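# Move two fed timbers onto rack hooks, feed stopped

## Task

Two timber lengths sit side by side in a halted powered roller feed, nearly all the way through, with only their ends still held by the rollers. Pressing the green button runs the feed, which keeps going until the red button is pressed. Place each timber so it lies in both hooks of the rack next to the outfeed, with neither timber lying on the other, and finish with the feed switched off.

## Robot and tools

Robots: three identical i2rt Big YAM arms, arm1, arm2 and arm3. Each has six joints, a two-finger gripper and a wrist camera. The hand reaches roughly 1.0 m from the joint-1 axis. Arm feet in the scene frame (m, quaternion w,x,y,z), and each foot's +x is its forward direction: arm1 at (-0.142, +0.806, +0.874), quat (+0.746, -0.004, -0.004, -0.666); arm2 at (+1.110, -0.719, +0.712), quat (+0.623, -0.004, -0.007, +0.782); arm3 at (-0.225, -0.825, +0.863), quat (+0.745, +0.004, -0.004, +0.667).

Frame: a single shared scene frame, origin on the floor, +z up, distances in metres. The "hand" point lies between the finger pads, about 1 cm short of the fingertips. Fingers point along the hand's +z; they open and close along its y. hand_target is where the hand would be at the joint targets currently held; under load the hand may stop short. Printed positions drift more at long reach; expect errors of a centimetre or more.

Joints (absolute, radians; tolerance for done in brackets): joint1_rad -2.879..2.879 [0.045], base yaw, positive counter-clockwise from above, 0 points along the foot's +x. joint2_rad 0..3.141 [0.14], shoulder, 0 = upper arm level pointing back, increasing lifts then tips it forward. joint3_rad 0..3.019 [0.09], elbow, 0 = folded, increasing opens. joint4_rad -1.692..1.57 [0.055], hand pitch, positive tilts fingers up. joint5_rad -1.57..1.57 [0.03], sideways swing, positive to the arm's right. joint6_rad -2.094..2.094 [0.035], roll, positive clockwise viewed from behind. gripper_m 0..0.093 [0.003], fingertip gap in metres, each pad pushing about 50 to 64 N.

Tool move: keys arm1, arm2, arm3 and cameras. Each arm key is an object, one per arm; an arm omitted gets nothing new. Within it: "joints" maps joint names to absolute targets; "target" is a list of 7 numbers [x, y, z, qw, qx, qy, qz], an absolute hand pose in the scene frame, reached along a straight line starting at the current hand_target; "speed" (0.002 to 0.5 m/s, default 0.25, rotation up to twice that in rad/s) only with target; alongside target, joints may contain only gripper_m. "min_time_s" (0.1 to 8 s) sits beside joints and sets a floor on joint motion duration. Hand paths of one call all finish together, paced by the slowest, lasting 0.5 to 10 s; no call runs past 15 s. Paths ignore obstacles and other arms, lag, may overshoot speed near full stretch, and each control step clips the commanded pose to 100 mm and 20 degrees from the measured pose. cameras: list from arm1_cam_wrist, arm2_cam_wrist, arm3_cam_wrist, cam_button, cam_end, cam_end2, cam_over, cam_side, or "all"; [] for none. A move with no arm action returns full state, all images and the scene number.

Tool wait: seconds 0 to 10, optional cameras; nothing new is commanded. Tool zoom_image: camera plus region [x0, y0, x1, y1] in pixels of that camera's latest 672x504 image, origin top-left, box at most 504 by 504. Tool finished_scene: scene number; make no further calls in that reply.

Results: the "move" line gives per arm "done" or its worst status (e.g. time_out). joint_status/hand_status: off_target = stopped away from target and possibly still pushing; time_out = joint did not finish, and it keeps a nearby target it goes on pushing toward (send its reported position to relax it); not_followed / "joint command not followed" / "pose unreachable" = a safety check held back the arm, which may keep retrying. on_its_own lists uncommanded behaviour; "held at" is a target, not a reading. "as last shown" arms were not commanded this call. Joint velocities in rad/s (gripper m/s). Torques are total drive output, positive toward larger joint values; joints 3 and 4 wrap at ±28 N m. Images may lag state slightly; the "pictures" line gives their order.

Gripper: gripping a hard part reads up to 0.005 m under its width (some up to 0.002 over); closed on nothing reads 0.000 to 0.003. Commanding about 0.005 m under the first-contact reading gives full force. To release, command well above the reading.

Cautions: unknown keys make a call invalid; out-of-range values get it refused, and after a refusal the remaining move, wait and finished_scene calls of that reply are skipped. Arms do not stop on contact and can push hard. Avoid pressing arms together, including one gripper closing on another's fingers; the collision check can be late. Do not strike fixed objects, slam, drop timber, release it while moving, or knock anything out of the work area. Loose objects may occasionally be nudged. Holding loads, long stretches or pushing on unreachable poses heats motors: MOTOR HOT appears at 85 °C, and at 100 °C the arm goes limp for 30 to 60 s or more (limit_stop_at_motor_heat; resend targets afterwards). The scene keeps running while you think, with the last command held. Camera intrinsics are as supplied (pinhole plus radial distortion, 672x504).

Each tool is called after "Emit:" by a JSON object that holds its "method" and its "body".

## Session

Emit:
{"method": "move", "body": {"arm1": {"joints":{"joint1_rad":0.0,"joint2_rad":1.98,"joint3_rad":2.08,"joint4_rad":-1.6,"joint5_rad":0.0,"joint6_rad":1.70,"gripper_m":0.093}}, "arm2": {"target":[0.974,-0.381,0.87,0,-0.804,0.595,0],"speed":0.3,"joints":{"gripper_m":0.0}}, "arm3": {"joints":{"joint1_rad":-0.13,"joint2_rad":2.3,"joint3_rad":2.55,"joint4_rad":-1.65,"joint5_rad":0.0,"joint6_rad":-1.826,"gripper_m":0.093}}, "cameras": ["all"]}}

Scene clock: 2.83 s.
Joint torques (N m): arm1=[0.91 -18.67 13.97 -0.21 -0.07 0.07] | arm2=[-3.19 -9.76 8.65 0.49 -0.08 0.24] | arm3=[-2.37 -19.9 11.88 0.51 -0.09 -0.04]
Heat: arm1: hottest joint2_rad 23 °C; arm2: hottest joint3_rad 23 °C; arm3: hottest joint3_rad 24 °C.
move: arm1 done; arm2 off_target; arm3 done
Joint velocities: within noise
arm1.joint_positions: joint1_rad=-0.006 joint2_rad=+1.977 joint3_rad=+2.038 joint4_rad=-1.591 joint5_rad=+0.003 joint6_rad=+1.693 gripper_m=+0.09308
arm1.joint_status: all done
arm1.hand: x=-0.0763 y=+0.1873 z=+1.1083 quat_wxyz=(-0.027, -1.000, +0.008, -0.002) (m; scene frame)
arm1.hand_target: x=-0.0709 y=+0.1810 z=+1.1231 quat_wxyz=(-0.041, -0.999, +0.008, -0.005) (m; scene frame)
arm1.hand_status: not commanded
arm2.joint_positions: joint1_rad=+0.157 joint2_rad=+1.337 joint3_rad=+1.026 joint4_rad=-1.294 joint5_rad=-0.013 joint6_rad=+0.064 gripper_m=+0.00051
arm2.joint_status: all done
arm2.hand: x=+0.9741 y=-0.3908 z=+0.8622 quat_wxyz=(+0.008, +0.810, -0.586, +0.015) (m; scene frame)
arm2.hand_target: x=+0.9740 y=-0.3812 z=+0.8702 quat_wxyz=(+0.000, +0.804, -0.595, +0.000) (m; scene frame)
arm2.hand_status: off_target (0.013 m and 2.3 deg from the pose sent, 0.428 m and 69.3 deg at the start)
arm3.joint_positions: joint1_rad=-0.123 joint2_rad=+2.302 joint3_rad=+2.505 joint4_rad=-1.642 joint5_rad=-0.002 joint6_rad=-1.817 gripper_m=+0.09307
arm3.joint_status: all done
arm3.hand: x=-0.0556 y=-0.1154 z=+1.0700 quat_wxyz=(-0.071, +0.997, +0.006, +0.015) (m; scene frame)
arm3.hand_target: x=-0.0487 y=-0.1121 z=+1.0893 quat_wxyz=(-0.089, +0.996, +0.007, +0.021) (m; scene frame)
arm3.hand_status: not commanded
pictures: arm1_cam_wrist, arm2_cam_wrist, arm3_cam_wrist, cam_button, cam_end, cam_end2, cam_over, cam_side

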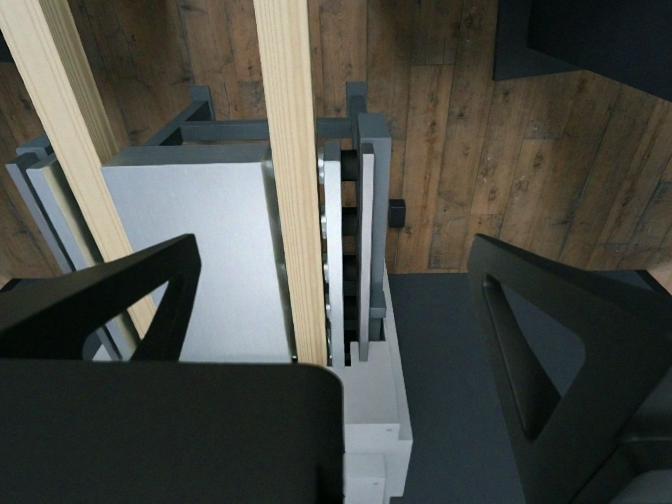

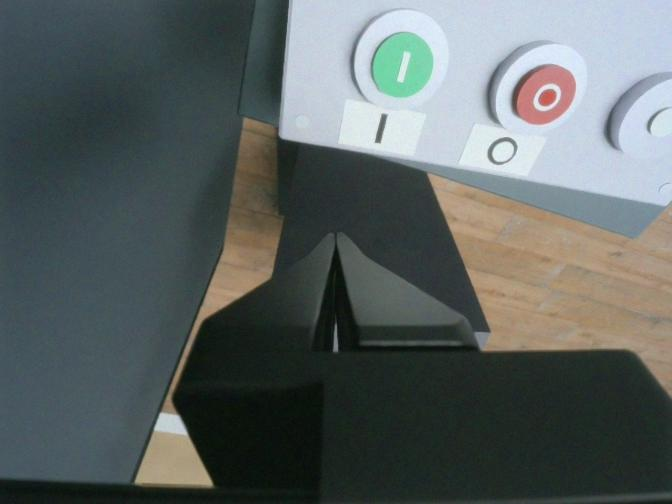

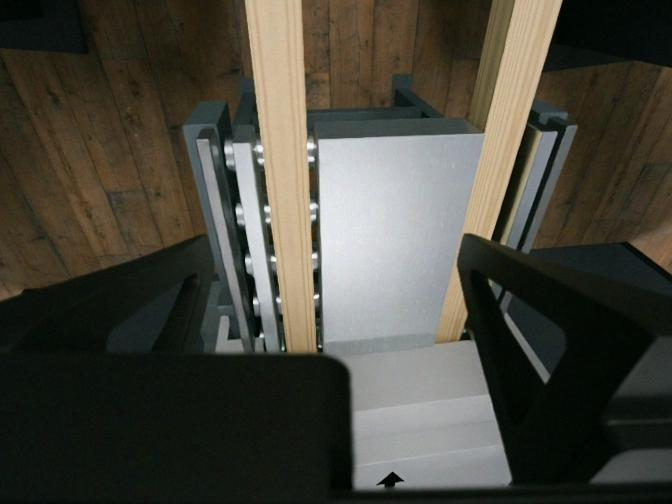

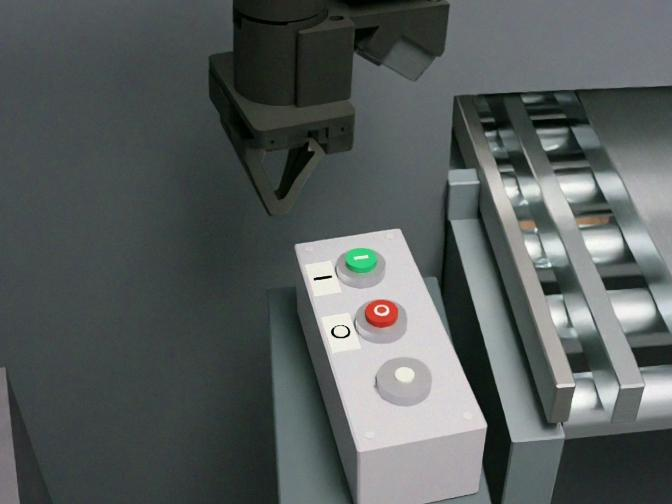

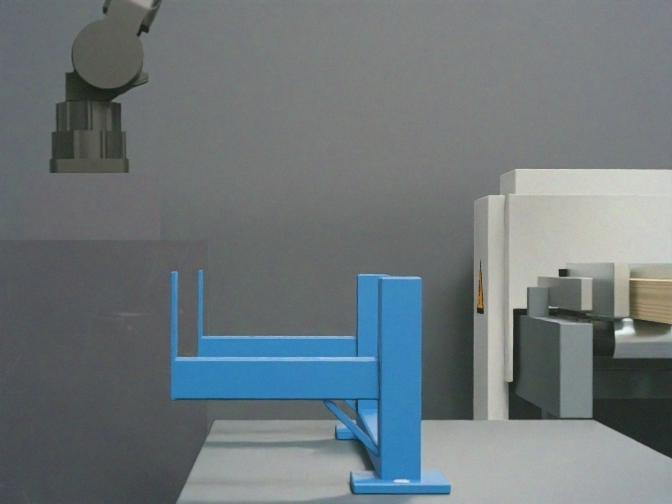

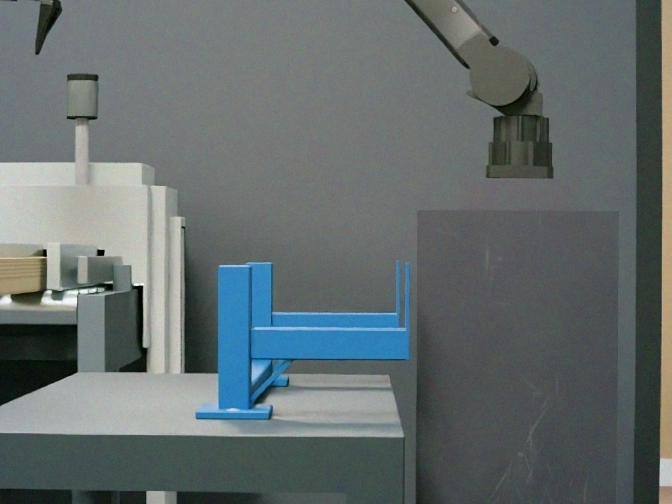

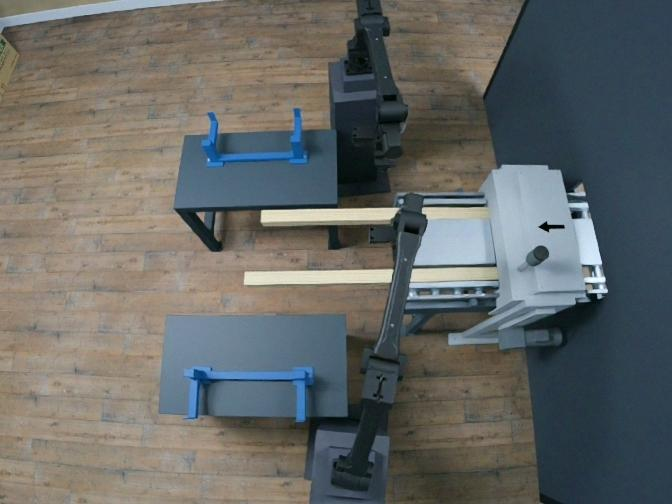

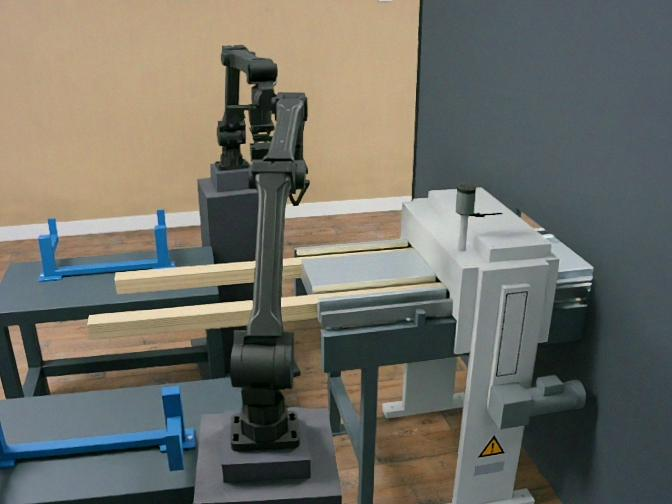

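Emit:
{"method": "move", "body": {"arm1": {"target":[-0.052,0.12,0.80,0,1,0,0],"speed":0.3}, "arm2": {"target":[0.978,-0.336,0.85,0,-0.804,0.595,0],"speed":0.3}, "arm3": {"target":[-0.095,-0.125,0.795,0,1,0,0],"speed":0.3}, "cameras": ["arm1_cam_wrist","arm2_cam_wrist","arm3_cam_wrist","cam_button"]}}

Scene clock: 22.30 s.
Joint torques (N m): arm1=[1.14 -20.42 12.3 0.29 -0.06 0.04] | arm2=[-3.25 -9.82 11.37 0.46 -0.05 0.03] | arm3=[-1.44 -19.96 9.72 0.8 -0.16 0.14]
Heat: arm1: hottest joint2_rad 27 °C; arm2: hottest joint3_rad 24 °C; arm3: hottest joint3_rad 27 °C.
move: arm1 off_target; arm2 off_target; arm3 off_target
Joint velocities: within noise
arm1.joint_positions: joint1_rad=+0.009 joint2_rad=+2.397 joint3_rad=+1.924 joint4_rad=-1.138 joint5_rad=+0.002 joint6_rad=+1.696 gripper_m=+0.09304
arm1.joint_status: not commanded
arm1.hand: x=-0.0602 y=+0.1338 z=+0.7976 quat_wxyz=(+0.014, -1.000, +0.002, +0.003) (m; scene frame)
arm1.hand_target: x=-0.0521 y=+0.1206 z=+0.8003 quat_wxyz=(+0.000, -1.000, +0.000, +0.000) (m; scene frame)
arm1.hand_status: off_target (0.016 m and 1.6 deg from the pose sent, 0.316 m and 3.2 deg at the start)
arm2.joint_positions: joint1_rad=+0.109 joint2_rad=+1.443 joint3_rad=+1.051 joint4_rad=-1.240 joint5_rad=-0.013 joint6_rad=+0.037 gripper_m=+0.00051
arm2.joint_status: not commanded
arm2.hand: x=+0.9828 y=-0.3623 z=+0.8339 quat_wxyz=(+0.016, +0.803, -0.595, +0.025) (m; scene frame)
arm2.hand_target: x=+0.9785 y=-0.3373 z=+0.8506 quat_wxyz=(+0.000, +0.804, -0.595, +0.000) (m; scene frame)
arm2.hand_status: off_target (0.031 m and 3.4 deg from the pose sent, 0.056 m and 2.3 deg at the start)
arm3.joint_positions: joint1_rad=-0.077 joint2_rad=+2.456 joint3_rad=+2.056 joint4_rad=-1.208 joint5_rad=+0.001 joint6_rad=-1.763 gripper_m=+0.09307
arm3.joint_status: not commanded
arm3.hand: x=-0.0937 y=-0.1359 z=+0.7925 quat_wxyz=(+0.012, +1.000, +0.002, -0.003) (m; scene frame)
arm3.hand_target: x=-0.0949 y=-0.1253 z=+0.7951 quat_wxyz=(+0.000, +1.000, +0.000, +0.000) (m; scene frame)
arm3.hand_status: off_target (0.011 m and 1.4 deg from the pose sent, 0.278 m and 8.3 deg at the start)
pictures: arm1_cam_wrist, arm2_cam_wrist, arm3_cam_wrist, cam_button

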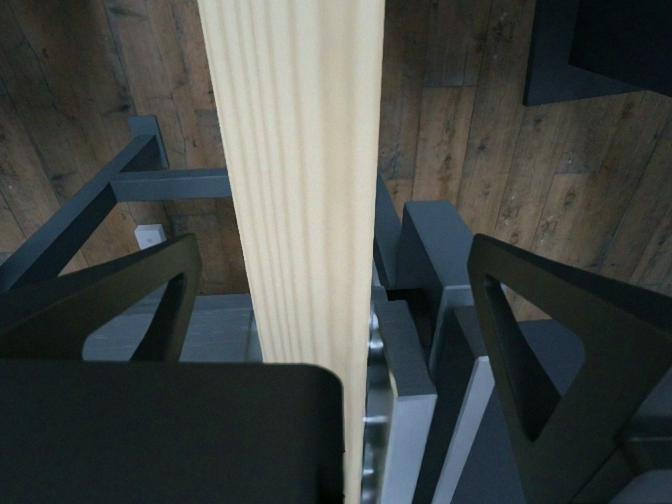

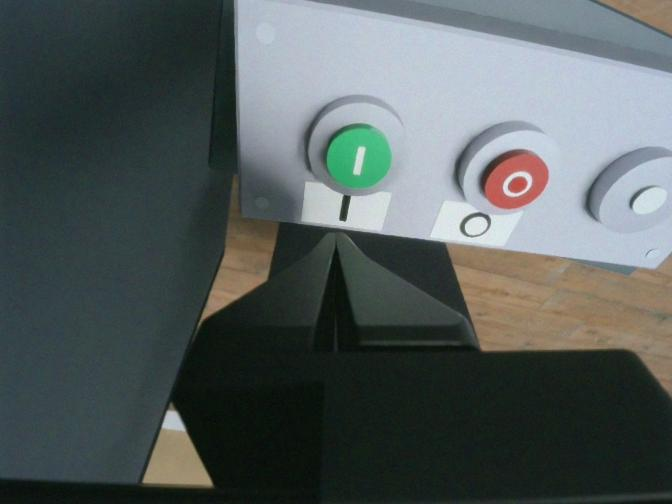

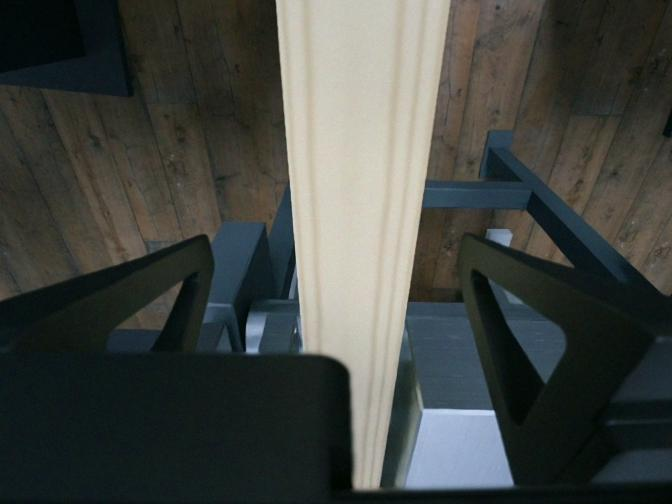

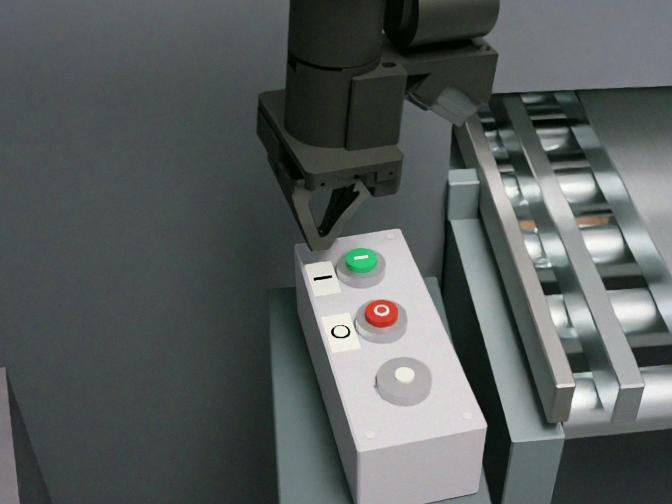

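Emit:
{"method": "move", "body": {"arm1": {"target":[-0.05,0.111,0.746,0,1,0,0],"speed":0.15}, "arm2": {"target":[0.978,-0.322,0.838,0,-0.804,0.595,0],"speed":0.15}, "arm3": {"target":[-0.098,-0.117,0.744,0,1,0,0],"speed":0.15}}}

Emit:
{"method": "move", "body": {"arm1": {"joints":{"gripper_m":0.045}}, "arm3": {"joints":{"gripper_m":0.045}}, "cameras": ["arm1_cam_wrist","arm2_cam_wrist","arm3_cam_wrist","cam_button"]}}

Scene clock: 46.23 s.
Joint torques (N m): arm1=[1.08 -22.01 12.05 0.44 -0.07 0.04] | arm2=[-3.25 -10.34 11.14 0.46 -0.05 0.03] | arm3=[-1.08 -19.43 10.8 0.76 -0.17 0.13]
Heat: arm1: hottest joint2_rad 28 °C; arm2: hottest joint3_rad 29 °C; arm3: hottest joint2_rad 29 °C.
move: arm1 off_target; arm2 off_target; arm3 off_target
Joint velocities: within noise
arm1.joint_positions: joint1_rad=+0.009 joint2_rad=+2.505 joint3_rad=+1.967 joint4_rad=-1.083 joint5_rad=+0.002 joint6_rad=+1.697 gripper_m=+0.09304
arm1.joint_status: not commanded
arm1.hand: x=-0.0592 y=+0.1273 z=+0.7398 quat_wxyz=(+0.018, -1.000, +0.002, +0.004) (m; scene frame)
arm1.hand_target: x=-0.0501 y=+0.1117 z=+0.7465 quat_wxyz=(+0.000, -1.000, +0.000, +0.000) (m; scene frame)
arm1.hand_status: off_target (0.020 m and 2.2 deg from the pose sent, 0.057 m and 1.6 deg at the start)
arm2.joint_positions: joint1_rad=+0.099 joint2_rad=+1.488 joint3_rad=+1.069 joint4_rad=-1.211 joint5_rad=-0.013 joint6_rad=+0.026 gripper_m=+0.00051
arm2.joint_status: not commanded
arm2.hand: x=+0.9822 y=-0.3482 z=+0.8229 quat_wxyz=(+0.016, +0.804, -0.594, +0.024) (m; scene frame)
arm2.hand_target: x=+0.9785 y=-0.3234 z=+0.8385 quat_wxyz=(+0.000, +0.804, -0.595, +0.000) (m; scene frame)
arm2.hand_status: off_target (0.031 m and 3.3 deg from the pose sent, 0.041 m and 3.4 deg at the start)
arm3.joint_positions: joint1_rad=-0.074 joint2_rad=+2.540 joint3_rad=+2.066 joint4_rad=-1.149 joint5_rad=+0.001 joint6_rad=-1.757 gripper_m=+0.09307
arm3.joint_status: not commanded
arm3.hand: x=-0.0957 y=-0.1357 z=+0.7384 quat_wxyz=(+0.019, +1.000, +0.001, -0.004) (m; scene frame)
arm3.hand_target: x=-0.0982 y=-0.1178 z=+0.7444 quat_wxyz=(+0.000, +1.000, +0.000, +0.000) (m; scene frame)
arm3.hand_status: off_target (0.020 m and 2.2 deg from the pose sent, 0.052 m and 1.4 deg at the start)
pictures: none

Scene clock: 46.97 s.
Joint torques (N m): arm1=[1.2 -21.95 11.97 0.23 -0.18 0.14] | arm2=[-3.25 -10.4 11.14 0.46 -0.04 0.03] | arm3=[-1.08 -19.55 10.41 0.28 -0.19 0.14]
Heat: arm1: hottest joint2_rad 28 °C; arm2: hottest joint3_rad 29 °C; arm3: hottest joint2_rad 29 °C.
move: arm1 off_target; arm3 off_target
Joint velocities: within noise
arm1.joint_positions: joint1_rad=+0.011 joint2_rad=+2.505 joint3_rad=+1.969 joint4_rad=-1.078 joint5_rad=+0.005 joint6_rad=+1.688 gripper_m=+0.04984
arm1.joint_status: gripper_m off_target (ended at +0.04987, target +0.04500)
arm1.hand: x=-0.0587 y=+0.1254 z=+0.7404 quat_wxyz=(+0.015, -1.000, -0.003, +0.005) (m; scene frame)
arm1.hand_target: x=-0.0499 y=+0.1117 z=+0.7466 quat_wxyz=(+0.000, -1.000, +0.000, +0.000) (m; scene frame)
arm1.hand_status: not commanded
arm2: as last shown
arm3.joint_positions: joint1_rad=-0.074 joint2_rad=+2.540 joint3_rad=+2.073 joint4_rad=-1.134 joint5_rad=+0.002 joint6_rad=-1.757 gripper_m=+0.05085
arm3.joint_status: gripper_m off_target (ended at +0.05088, target +0.04500)
arm3.hand: x=-0.0944 y=-0.1297 z=+0.7400 quat_wxyz=(+0.009, +1.000, +0.001, -0.002) (m; scene frame)
arm3.hand_target: x=-0.0982 y=-0.1178 z=+0.7445 quat_wxyz=(+0.000, +1.000, +0.000, +0.000) (m; scene frame)
arm3.hand_status: not commanded
pictures: arm1_cam_wrist, arm2_cam_wrist, arm3_cam_wrist, cam_button

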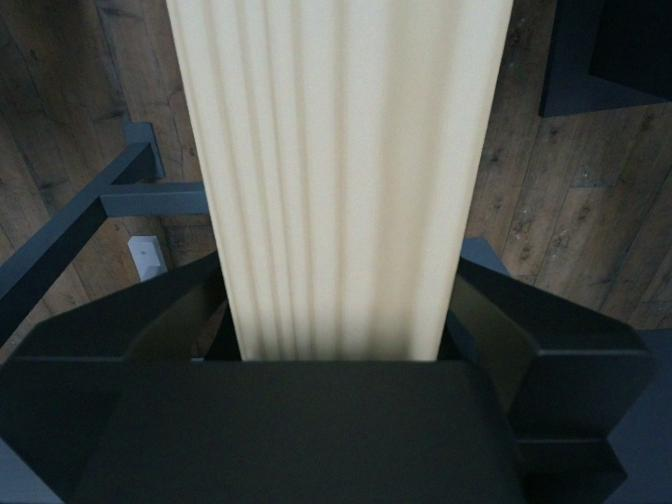

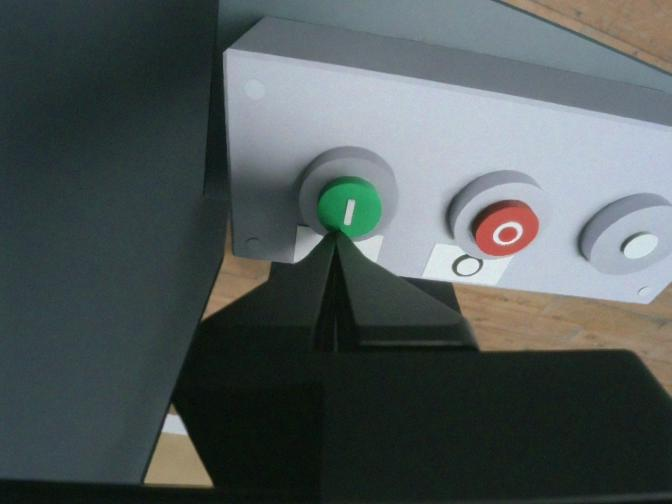

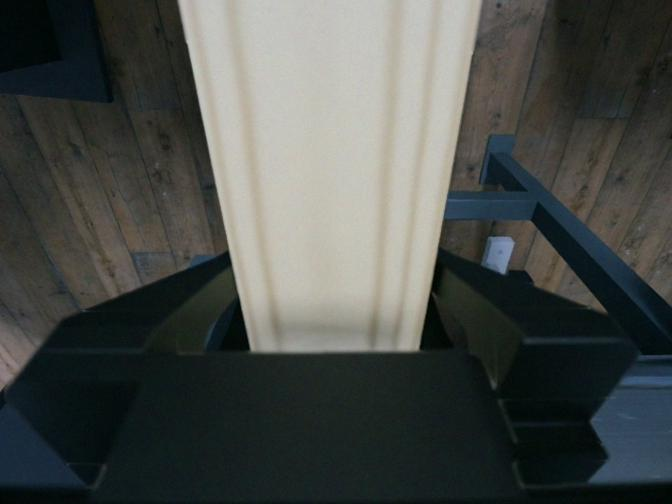

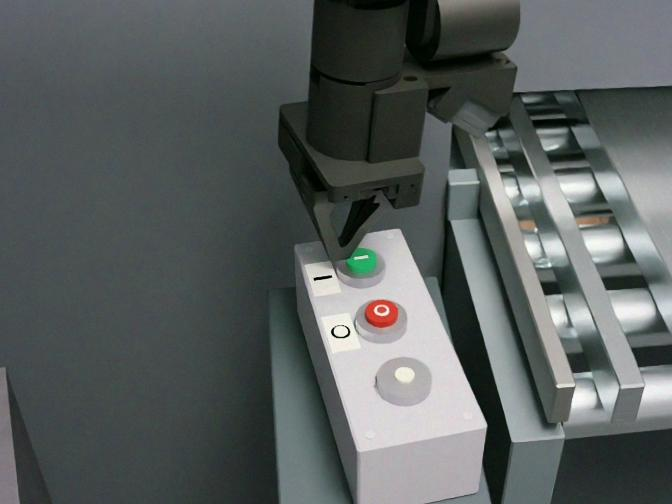

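Emit:
{"method": "move", "body": {"arm1": {"target":[-0.05,0.105,0.80,0,1,0,0],"speed":0.15,"joints":{"gripper_m":0.03}}, "arm2": {"target":[0.980,-0.311,0.838,0,-0.804,0.595,0],"speed":0.15}, "arm3": {"target":[-0.098,-0.112,0.80,0,1,0,0],"speed":0.15,"joints":{"gripper_m":0.03}}, "cameras": ["arm2_cam_wrist","cam_button","cam_side"]}}

Scene clock: 56.90 s.
Joint torques (N m): arm1=[0.91 -26.64 13.93 -3.1 -0.28 0.11] | arm2=[-3.25 -10.7 11.21 0.38 -0.05 0.03] | arm3=[-1.08 -23.94 12.23 -2.43 -0.18 0.15]
Heat: arm1: hottest joint2_rad 30 °C; arm2: hottest joint3_rad 31 °C; arm3: hottest joint2_rad 29 °C.
move: arm1 off_target; arm2 off_target; arm3 off_target
Joint velocities: within noise
arm1.joint_positions: joint1_rad=+0.011 joint2_rad=+2.505 joint3_rad=+1.979 joint4_rad=-1.096 joint5_rad=+0.008 joint6_rad=+1.688 gripper_m=+0.04984
arm1.joint_status: gripper_m off_target (ended at +0.04984, target +0.03000)
arm1.hand: x=-0.0591 y=+0.1251 z=+0.7439 quat_wxyz=(+0.018, -1.000, -0.003, +0.006) (m; scene frame)
arm1.hand_target: x=-0.0501 y=+0.1066 z=+0.7990 quat_wxyz=(-0.001, -1.000, +0.000, +0.000) (m; scene frame)
arm1.hand_status: off_target (0.060 m and 2.3 deg from the pose sent, 0.064 m and 1.8 deg at the start)
arm2.joint_positions: joint1_rad=+0.087 joint2_rad=+1.512 joint3_rad=+1.096 joint4_rad=-1.211 joint5_rad=-0.013 joint6_rad=+0.015 gripper_m=+0.00051
arm2.joint_status: not commanded
arm2.hand: x=+0.9837 y=-0.3367 z=+0.8232 quat_wxyz=(+0.015, +0.803, -0.595, +0.023) (m; scene frame)
arm2.hand_target: x=+0.9804 y=-0.3122 z=+0.8385 quat_wxyz=(+0.000, +0.804, -0.595, +0.000) (m; scene frame)
arm2.hand_status: off_target (0.030 m and 3.1 deg from the pose sent, 0.040 m and 3.3 deg at the start)
arm3.joint_positions: joint1_rad=-0.073 joint2_rad=+2.540 joint3_rad=+2.083 joint4_rad=-1.151 joint5_rad=+0.002 joint6_rad=-1.757 gripper_m=+0.05085
arm3.joint_status: gripper_m off_target (ended at +0.05085, target +0.03000)
arm3.hand: x=-0.0952 y=-0.1294 z=+0.7436 quat_wxyz=(+0.012, +1.000, +0.002, -0.002) (m; scene frame)
arm3.hand_target: x=-0.0982 y=-0.1134 z=+0.7986 quat_wxyz=(-0.002, +1.000, +0.000, +0.000) (m; scene frame)
arm3.hand_status: off_target (0.059 m and 1.4 deg from the pose sent, 0.063 m and 1.1 deg at the start)
pictures: arm2_cam_wrist, cam_button, cam_side

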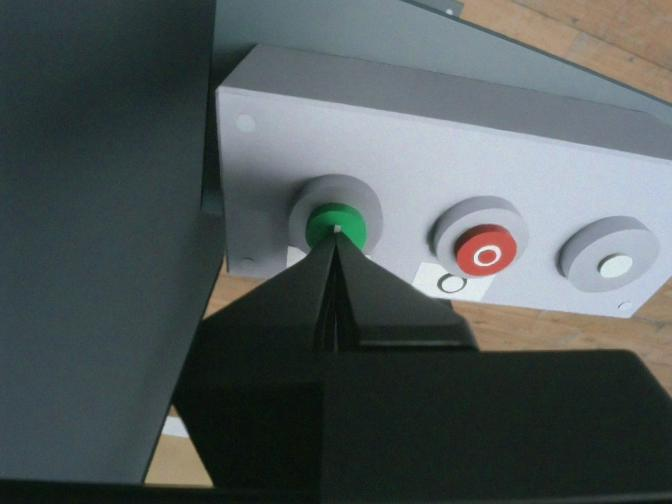

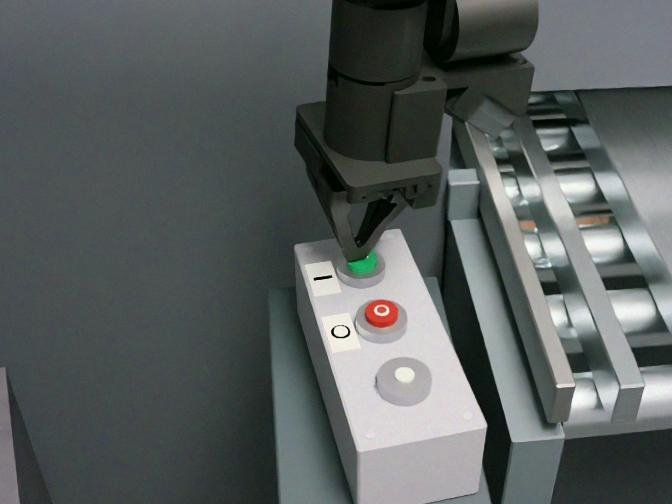

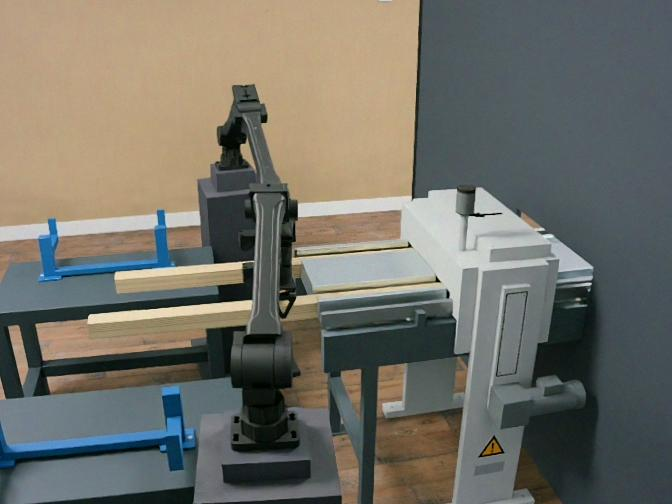

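Emit:
{"method": "move", "body": {"arm1": {"target":[-0.17,0.105,0.81,0,1,0,0],"speed":0.06}, "arm2": {"target":[0.980,-0.316,0.797,0,-0.804,0.595,0],"speed":0.06}, "arm3": {"target":[-0.218,-0.112,0.81,0,1,0,0],"speed":0.06}, "cameras": ["arm2_cam_wrist","cam_button","cam_over","cam_side"]}}

Scene clock: 68.17 s.
Joint torques (N m): arm1=[1.14 -28.57 12.27 -0.92 0.03 -0.17] | arm2=[-2.9 -9.47 5.76 0.68 -0.08 0.08] | arm3=[-2.37 -26.17 10.54 -0.35 -0.27 0.36]
Heat: arm1: hottest joint2_rad 33 °C; arm2: hottest joint3_rad 31 °C; arm3: hottest joint3_rad 31 °C.
move: arm1 off_target; arm2 off_target; arm3 off_target
Joint velocities: within noise
arm1.joint_positions: joint1_rad=-0.160 joint2_rad=+2.497 joint3_rad=+1.965 joint4_rad=-1.150 joint5_rad=+0.002 joint6_rad=+1.552 gripper_m=+0.04928
arm1.joint_status: not commanded
arm1.hand: x=-0.1738 y=+0.1388 z=+0.7451 quat_wxyz=(+0.050, -0.999, +0.014, -0.001) (m; scene frame)
arm1.hand_target: x=-0.1699 y=+0.1080 z=+0.8093 quat_wxyz=(+0.000, -1.000, +0.000, +0.000) (m; scene frame)
arm1.hand_status: off_target (0.073 m and 5.9 deg from the pose sent, 0.131 m and 2.3 deg at the start; pose on its path clipped on 20 of 101 steps)
arm2.joint_positions: joint1_rad=+0.087 joint2_rad=+1.526 joint3_rad=+1.095 joint4_rad=-1.103 joint5_rad=-0.013 joint6_rad=+0.014 gripper_m=+0.00051
arm2.joint_status: not commanded
arm2.hand: x=+0.9757 y=-0.3118 z=+0.8171 quat_wxyz=(-0.012, +0.804, -0.594, -0.015) (m; scene frame)
arm2.hand_target: x=+0.9801 y=-0.3167 z=+0.7976 quat_wxyz=(+0.000, +0.804, -0.595, +0.000) (m; scene frame)
arm2.hand_status: off_target (0.021 m and 2.2 deg from the pose sent, 0.034 m and 3.1 deg at the start)
arm3.joint_positions: joint1_rad=+0.108 joint2_rad=+2.524 joint3_rad=+2.031 joint4_rad=-1.197 joint5_rad=+0.001 joint6_rad=-1.614 gripper_m=+0.05085
arm3.joint_status: not commanded
arm3.hand: x=-0.2224 y=-0.1465 z=+0.7384 quat_wxyz=(+0.053, +0.998, +0.020, -0.001) (m; scene frame)
arm3.hand_target: x=-0.2178 y=-0.1153 z=+0.8092 quat_wxyz=(+0.000, +1.000, +0.000, -0.001) (m; scene frame)
arm3.hand_status: off_target (0.080 m and 6.5 deg from the pose sent, 0.141 m and 1.4 deg at the start; pose on its path clipped on 28 of 101 steps)
pictures: arm2_cam_wrist, cam_button, cam_over, cam_side

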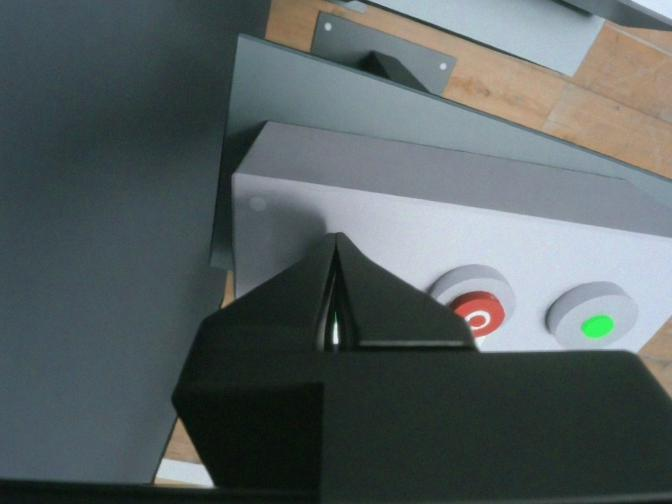

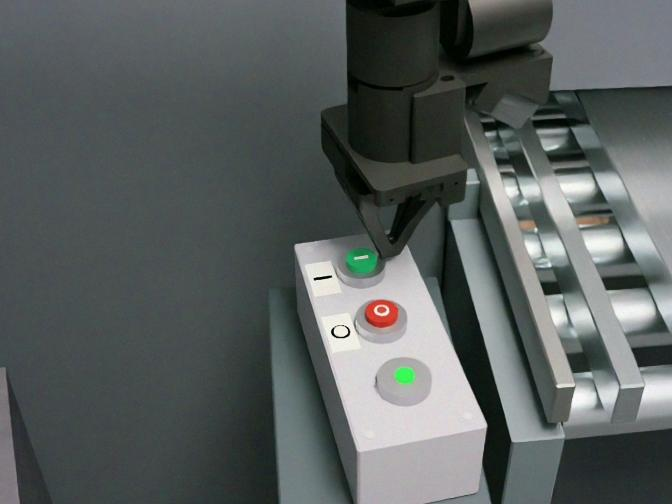

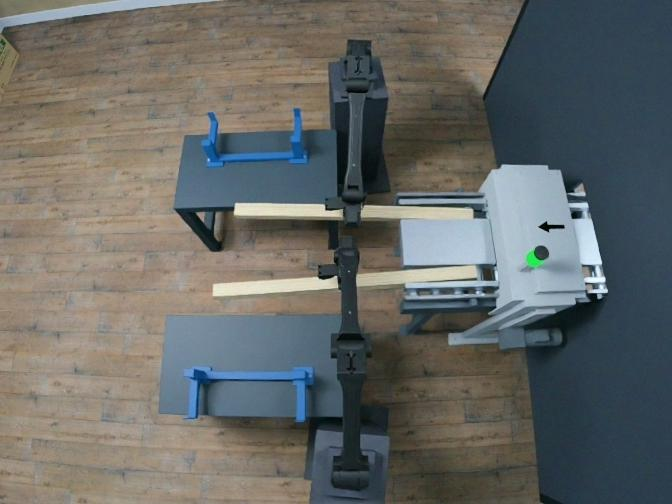

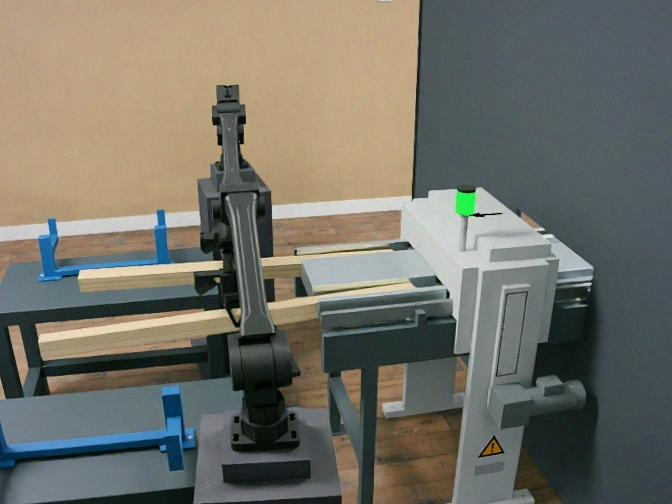

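Emit:
{"method": "move", "body": {"arm1": {"target":[-0.36,0.14,1.02,0,1,0,0],"speed":0.18}, "arm2": {"target":[0.985,-0.325,0.865,0,-0.804,0.595,0],"speed":0.15}, "arm3": {"target":[-0.41,-0.145,1.02,0,1,0,0],"speed":0.18}}}

Emit:
{"method": "move", "body": {"arm1": {"target":[-0.50,0.32,1.02,0,1,0,0],"speed":0.2}, "arm2": {"target":[1.037,-0.318,0.845,0,-0.804,0.595,0],"speed":0.2}, "arm3": {"target":[-0.53,-0.33,1.02,0,1,0,0],"speed":0.2}, "cameras": ["arm2_cam_wrist","cam_button","cam_over","cam_end","cam_end2","cam_side"]}}

Scene clock: 94.27 s.
Joint torques (N m): arm1=[-0.26 -29.57 14.39 -1.16 -0.15 -0.07] | arm2=[-3.31 -12.34 11.44 -0.34 -0.03 0.02] | arm3=[-1.44 -26.58 11.73 -0.39 -0.16 0.1]
Heat: arm1: hottest joint2_rad 37 °C; arm2: hottest joint3_rad 29 °C; arm3: hottest joint3_rad 35 °C.
move: arm1 off_target; arm2 off_target; arm3 off_target
Joint velocities: within noise
arm1.joint_positions: joint1_rad=-0.413 joint2_rad=+2.307 joint3_rad=+1.893 joint4_rad=-1.315 joint5_rad=+0.011 joint6_rad=+1.270 gripper_m=+0.04926
arm1.joint_status: not commanded
arm1.hand: x=-0.3322 y=+0.1979 z=+0.8481 quat_wxyz=(+0.071, -0.997, -0.001, -0.019) (m; scene frame)
arm1.hand_target: x=-0.3455 y=+0.1722 z=+0.9395 quat_wxyz=(+0.000, -1.000, +0.000, +0.001) (m; scene frame)
arm1.hand_status: off_target (0.184 m and 8.4 deg from the pose sent, 0.332 m and 5.9 deg at the start; pose on its path clipped on 91 of 98 steps)
arm2.joint_positions: joint1_rad=+0.085 joint2_rad=+1.477 joint3_rad=+1.100 joint4_rad=-1.259 joint5_rad=-0.014 joint6_rad=+0.012 gripper_m=+0.00051
arm2.joint_status: not commanded
arm2.hand: x=+0.9871 y=-0.3459 z=+0.8384 quat_wxyz=(+0.018, +0.804, -0.594, +0.026) (m; scene frame)
arm2.hand_target: x=+0.9855 y=-0.3264 z=+0.8650 quat_wxyz=(+0.000, +0.804, -0.595, +0.000) (m; scene frame)
arm2.hand_status: off_target (0.034 m and 3.6 deg from the pose sent, 0.050 m and 2.2 deg at the start)
arm3.joint_positions: joint1_rad=+0.359 joint2_rad=+2.310 joint3_rad=+1.893 joint4_rad=-1.311 joint5_rad=-0.005 joint6_rad=-1.322 gripper_m=+0.05085
arm3.joint_status: not commanded
arm3.hand: x=-0.3820 y=-0.2066 z=+0.8350 quat_wxyz=(+0.071, +0.997, -0.001, +0.017) (m; scene frame)
arm3.hand_target: x=-0.3946 y=-0.1811 z=+0.9265 quat_wxyz=(+0.000, +1.000, +0.000, -0.001) (m; scene frame)
arm3.hand_status: off_target (0.197 m and 8.3 deg from the pose sent, 0.338 m and 6.5 deg at the start; pose on its path clipped on 92 of 98 steps)
pictures: none

Scene clock: 96.53 s.
Joint torques (N m): arm1=[1.38 -25.7 15.86 -1.24 -0.11 -0.05] | arm2=[-3.14 -11.63 7.98 0.53 -0.05 0.02] | arm3=[-2.37 -22.01 13.18 -0.43 -0.16 0.1]
Heat: arm1: hottest joint2_rad 37 °C; arm2: hottest joint3_rad 29 °C; arm3: hottest joint3_rad 36 °C.
move: arm1 off_target; arm2 done; arm3 off_target
Joint velocities: within noise
arm1.joint_positions: joint1_rad=-0.749 joint2_rad=+2.043 joint3_rad=+1.697 joint4_rad=-1.373 joint5_rad=+0.012 joint6_rad=+0.947 gripper_m=+0.04926
arm1.joint_status: not commanded
arm1.hand: x=-0.4869 y=+0.3444 z=+0.9408 quat_wxyz=(+0.058, -0.998, +0.006, -0.040) (m; scene frame)
arm1.hand_target: x=-0.4967 y=+0.3247 z=+1.0186 quat_wxyz=(+0.000, -1.000, +0.000, +0.000) (m; scene frame)
arm1.hand_status: off_target (0.084 m and 8.0 deg from the pose sent, 0.269 m and 8.4 deg at the start; pose on its path clipped on 35 of 68 steps)
arm2.joint_positions: joint1_rad=-0.044 joint2_rad=+1.476 joint3_rad=+1.100 joint4_rad=-1.226 joint5_rad=-0.014 joint6_rad=-0.115 gripper_m=+0.00051
arm2.joint_status: not commanded
arm2.hand: x=+1.0346 y=-0.3255 z=+0.8392 quat_wxyz=(+0.009, +0.803, -0.595, +0.011) (m; scene frame)
arm2.hand_target: x=+1.0371 y=-0.3181 z=+0.8451 quat_wxyz=(+0.000, +0.804, -0.595, +0.000) (m; scene frame)
arm2.hand_status: done (0.010 m and 1.6 deg from the pose sent, 0.058 m and 3.6 deg at the start)
arm3.joint_positions: joint1_rad=+0.666 joint2_rad=+1.975 joint3_rad=+1.628 joint4_rad=-1.372 joint5_rad=-0.007 joint6_rad=-1.028 gripper_m=+0.05085
arm3.joint_status: not commanded
arm3.hand: x=-0.5185 y=-0.3543 z=+0.9449 quat_wxyz=(+0.059, +0.998, +0.006, +0.036) (m; scene frame)
arm3.hand_target: x=-0.5272 y=-0.3347 z=+1.0189 quat_wxyz=(+0.000, +1.000, +0.000, +0.000) (m; scene frame)
arm3.hand_status: off_target (0.080 m and 8.0 deg from the pose sent, 0.267 m and 8.3 deg at the start; pose on its path clipped on 36 of 68 steps)
pictures: arm2_cam_wrist, cam_button, cam_end, cam_end2, cam_over, cam_side

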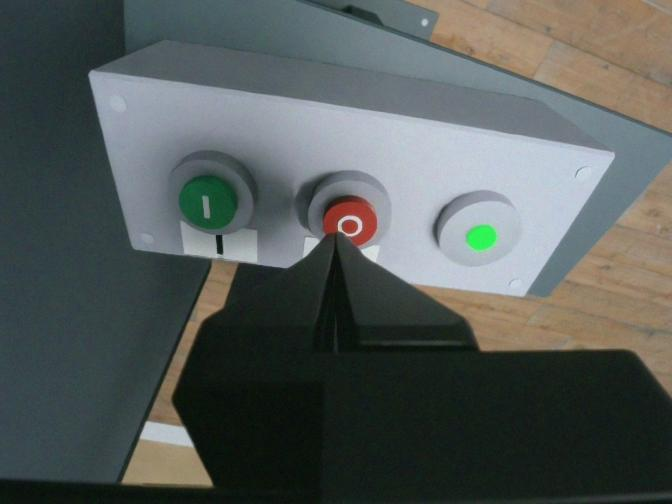

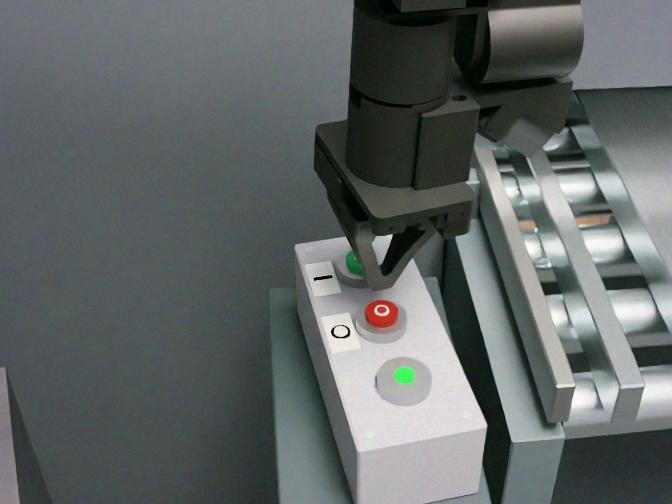

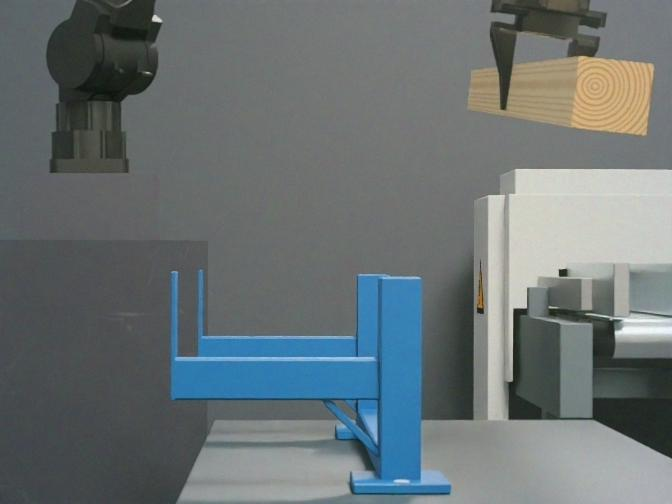

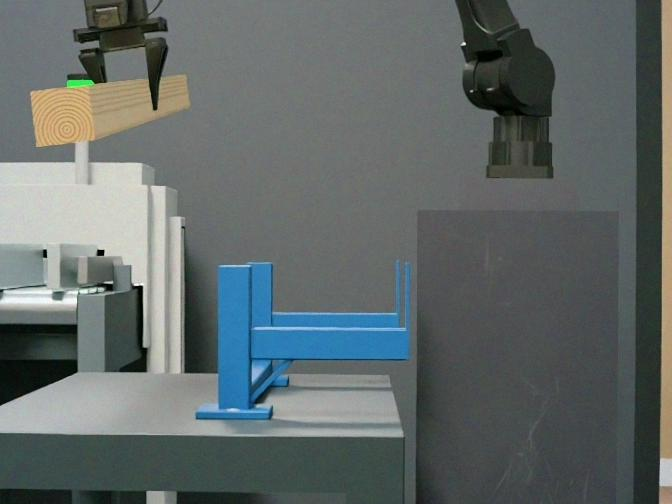

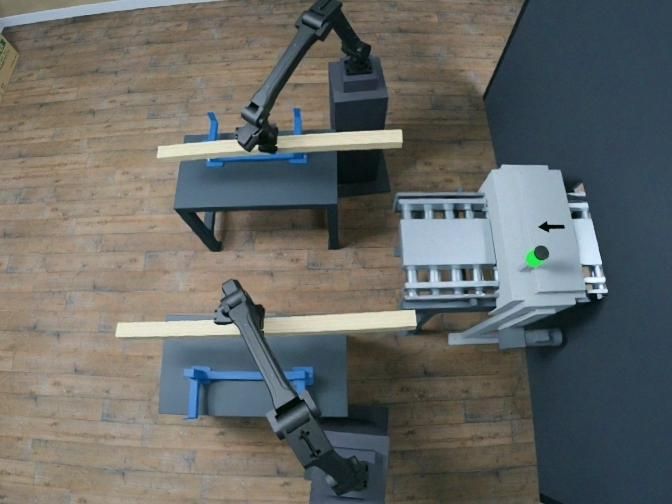

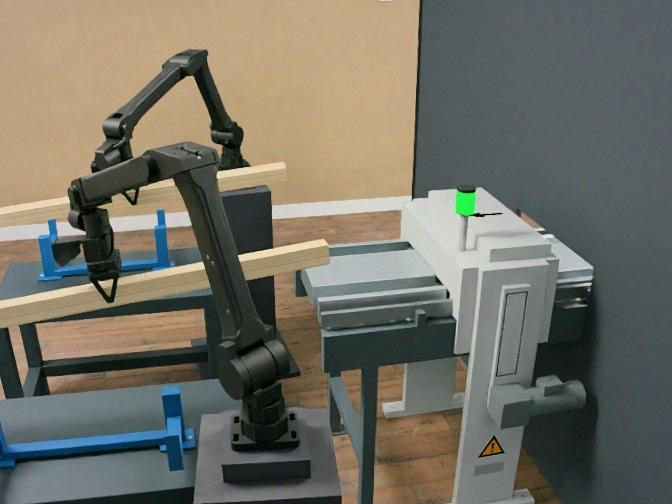

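Emit:
{"method": "move", "body": {"arm1": {"target":[-0.58,0.563,0.97,0,1,0,0],"speed":0.2}, "arm2": {"target":[1.041,-0.329,0.797,0,-0.804,0.595,0],"speed":0.15}, "arm3": {"target":[-0.615,-0.567,0.97,0,1,0,0],"speed":0.2}, "cameras": ["cam_button","cam_over","cam_end","cam_end2"]}}

Scene clock: 107.63 s.
Joint torques (N m): arm1=[1.03 -21.13 11.56 -0.06 -0.16 -0.05] | arm2=[-3.31 -8.7 5.19 1.21 -0.07 0.02] | arm3=[-2.43 -17.55 9.92 0.46 -0.12 0.1]
Heat: arm1: hottest joint2_rad 37 °C; arm2: hottest joint3_rad 29 °C; arm3: hottest joint3_rad 37 °C.
move: arm1 off_target; arm2 off_target; arm3 off_target
Joint velocities: within noise
arm1.joint_positions: joint1_rad=-1.176 joint2_rad=+1.816 joint3_rad=+1.290 joint4_rad=-1.164 joint5_rad=+0.015 joint6_rad=+0.520 gripper_m=+0.04926
arm1.joint_status: not commanded
arm1.hand: x=-0.5635 y=+0.5760 z=+0.9197 quat_wxyz=(+0.030, -0.998, +0.005, -0.048) (m; scene frame)
arm1.hand_target: x=-0.5780 y=+0.5641 z=+0.9690 quat_wxyz=(+0.000, -1.000, +0.000, +0.000) (m; scene frame)
arm1.hand_status: off_target (0.054 m and 6.5 deg from the pose sent, 0.239 m and 8.0 deg at the start)
arm2.joint_positions: joint1_rad=-0.045 joint2_rad=+1.466 joint3_rad=+1.026 joint4_rad=-1.109 joint5_rad=-0.014 joint6_rad=-0.117 gripper_m=+0.00051
arm2.joint_status: not commanded
arm2.hand: x=+1.0354 y=-0.3257 z=+0.8171 quat_wxyz=(-0.009, +0.804, -0.594, -0.009) (m; scene frame)
arm2.hand_target: x=+1.0410 y=-0.3299 z=+0.7977 quat_wxyz=(+0.000, +0.804, -0.595, +0.000) (m; scene frame)
arm2.hand_status: off_target (0.021 m and 1.4 deg from the pose sent, 0.043 m and 1.6 deg at the start)
arm3.joint_positions: joint1_rad=+1.098 joint2_rad=+1.723 joint3_rad=+1.199 joint4_rad=-1.170 joint5_rad=-0.011 joint6_rad=-0.596 gripper_m=+0.05085
arm3.joint_status: not commanded
arm3.hand: x=-0.5986 y=-0.5807 z=+0.9230 quat_wxyz=(+0.033, +0.998, +0.006, +0.048) (m; scene frame)
arm3.hand_target: x=-0.6133 y=-0.5682 z=+0.9692 quat_wxyz=(+0.000, +1.000, +0.000, +0.000) (m; scene frame)
arm3.hand_status: off_target (0.052 m and 6.7 deg from the pose sent, 0.235 m and 8.0 deg at the start)
pictures: cam_button, cam_end, cam_end2, cam_over

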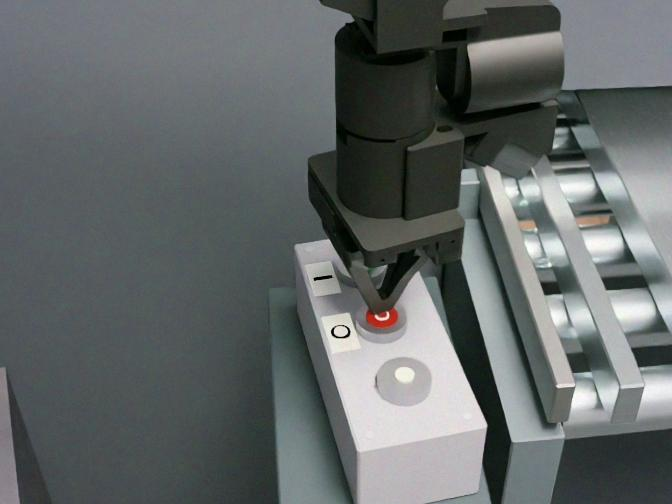

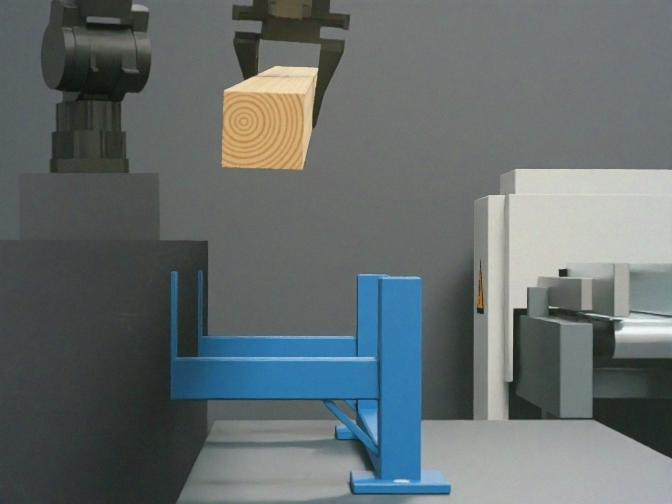

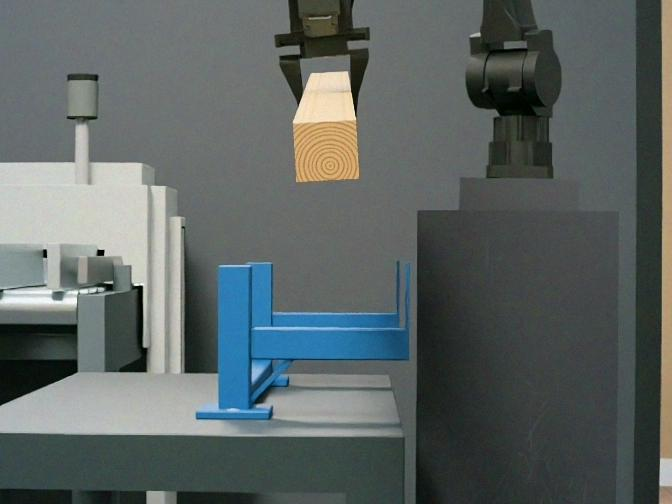

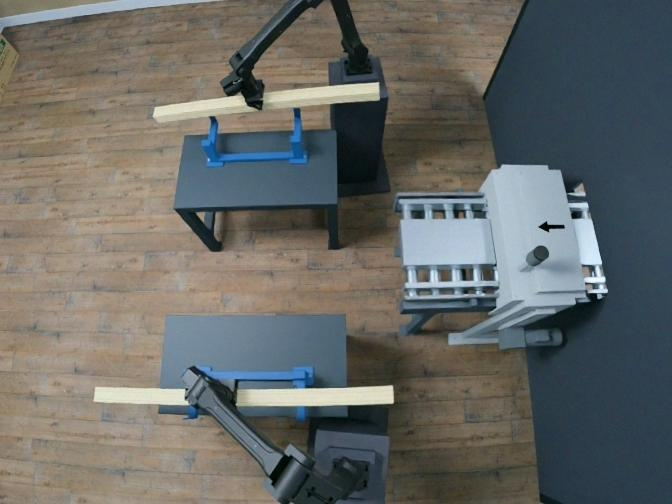

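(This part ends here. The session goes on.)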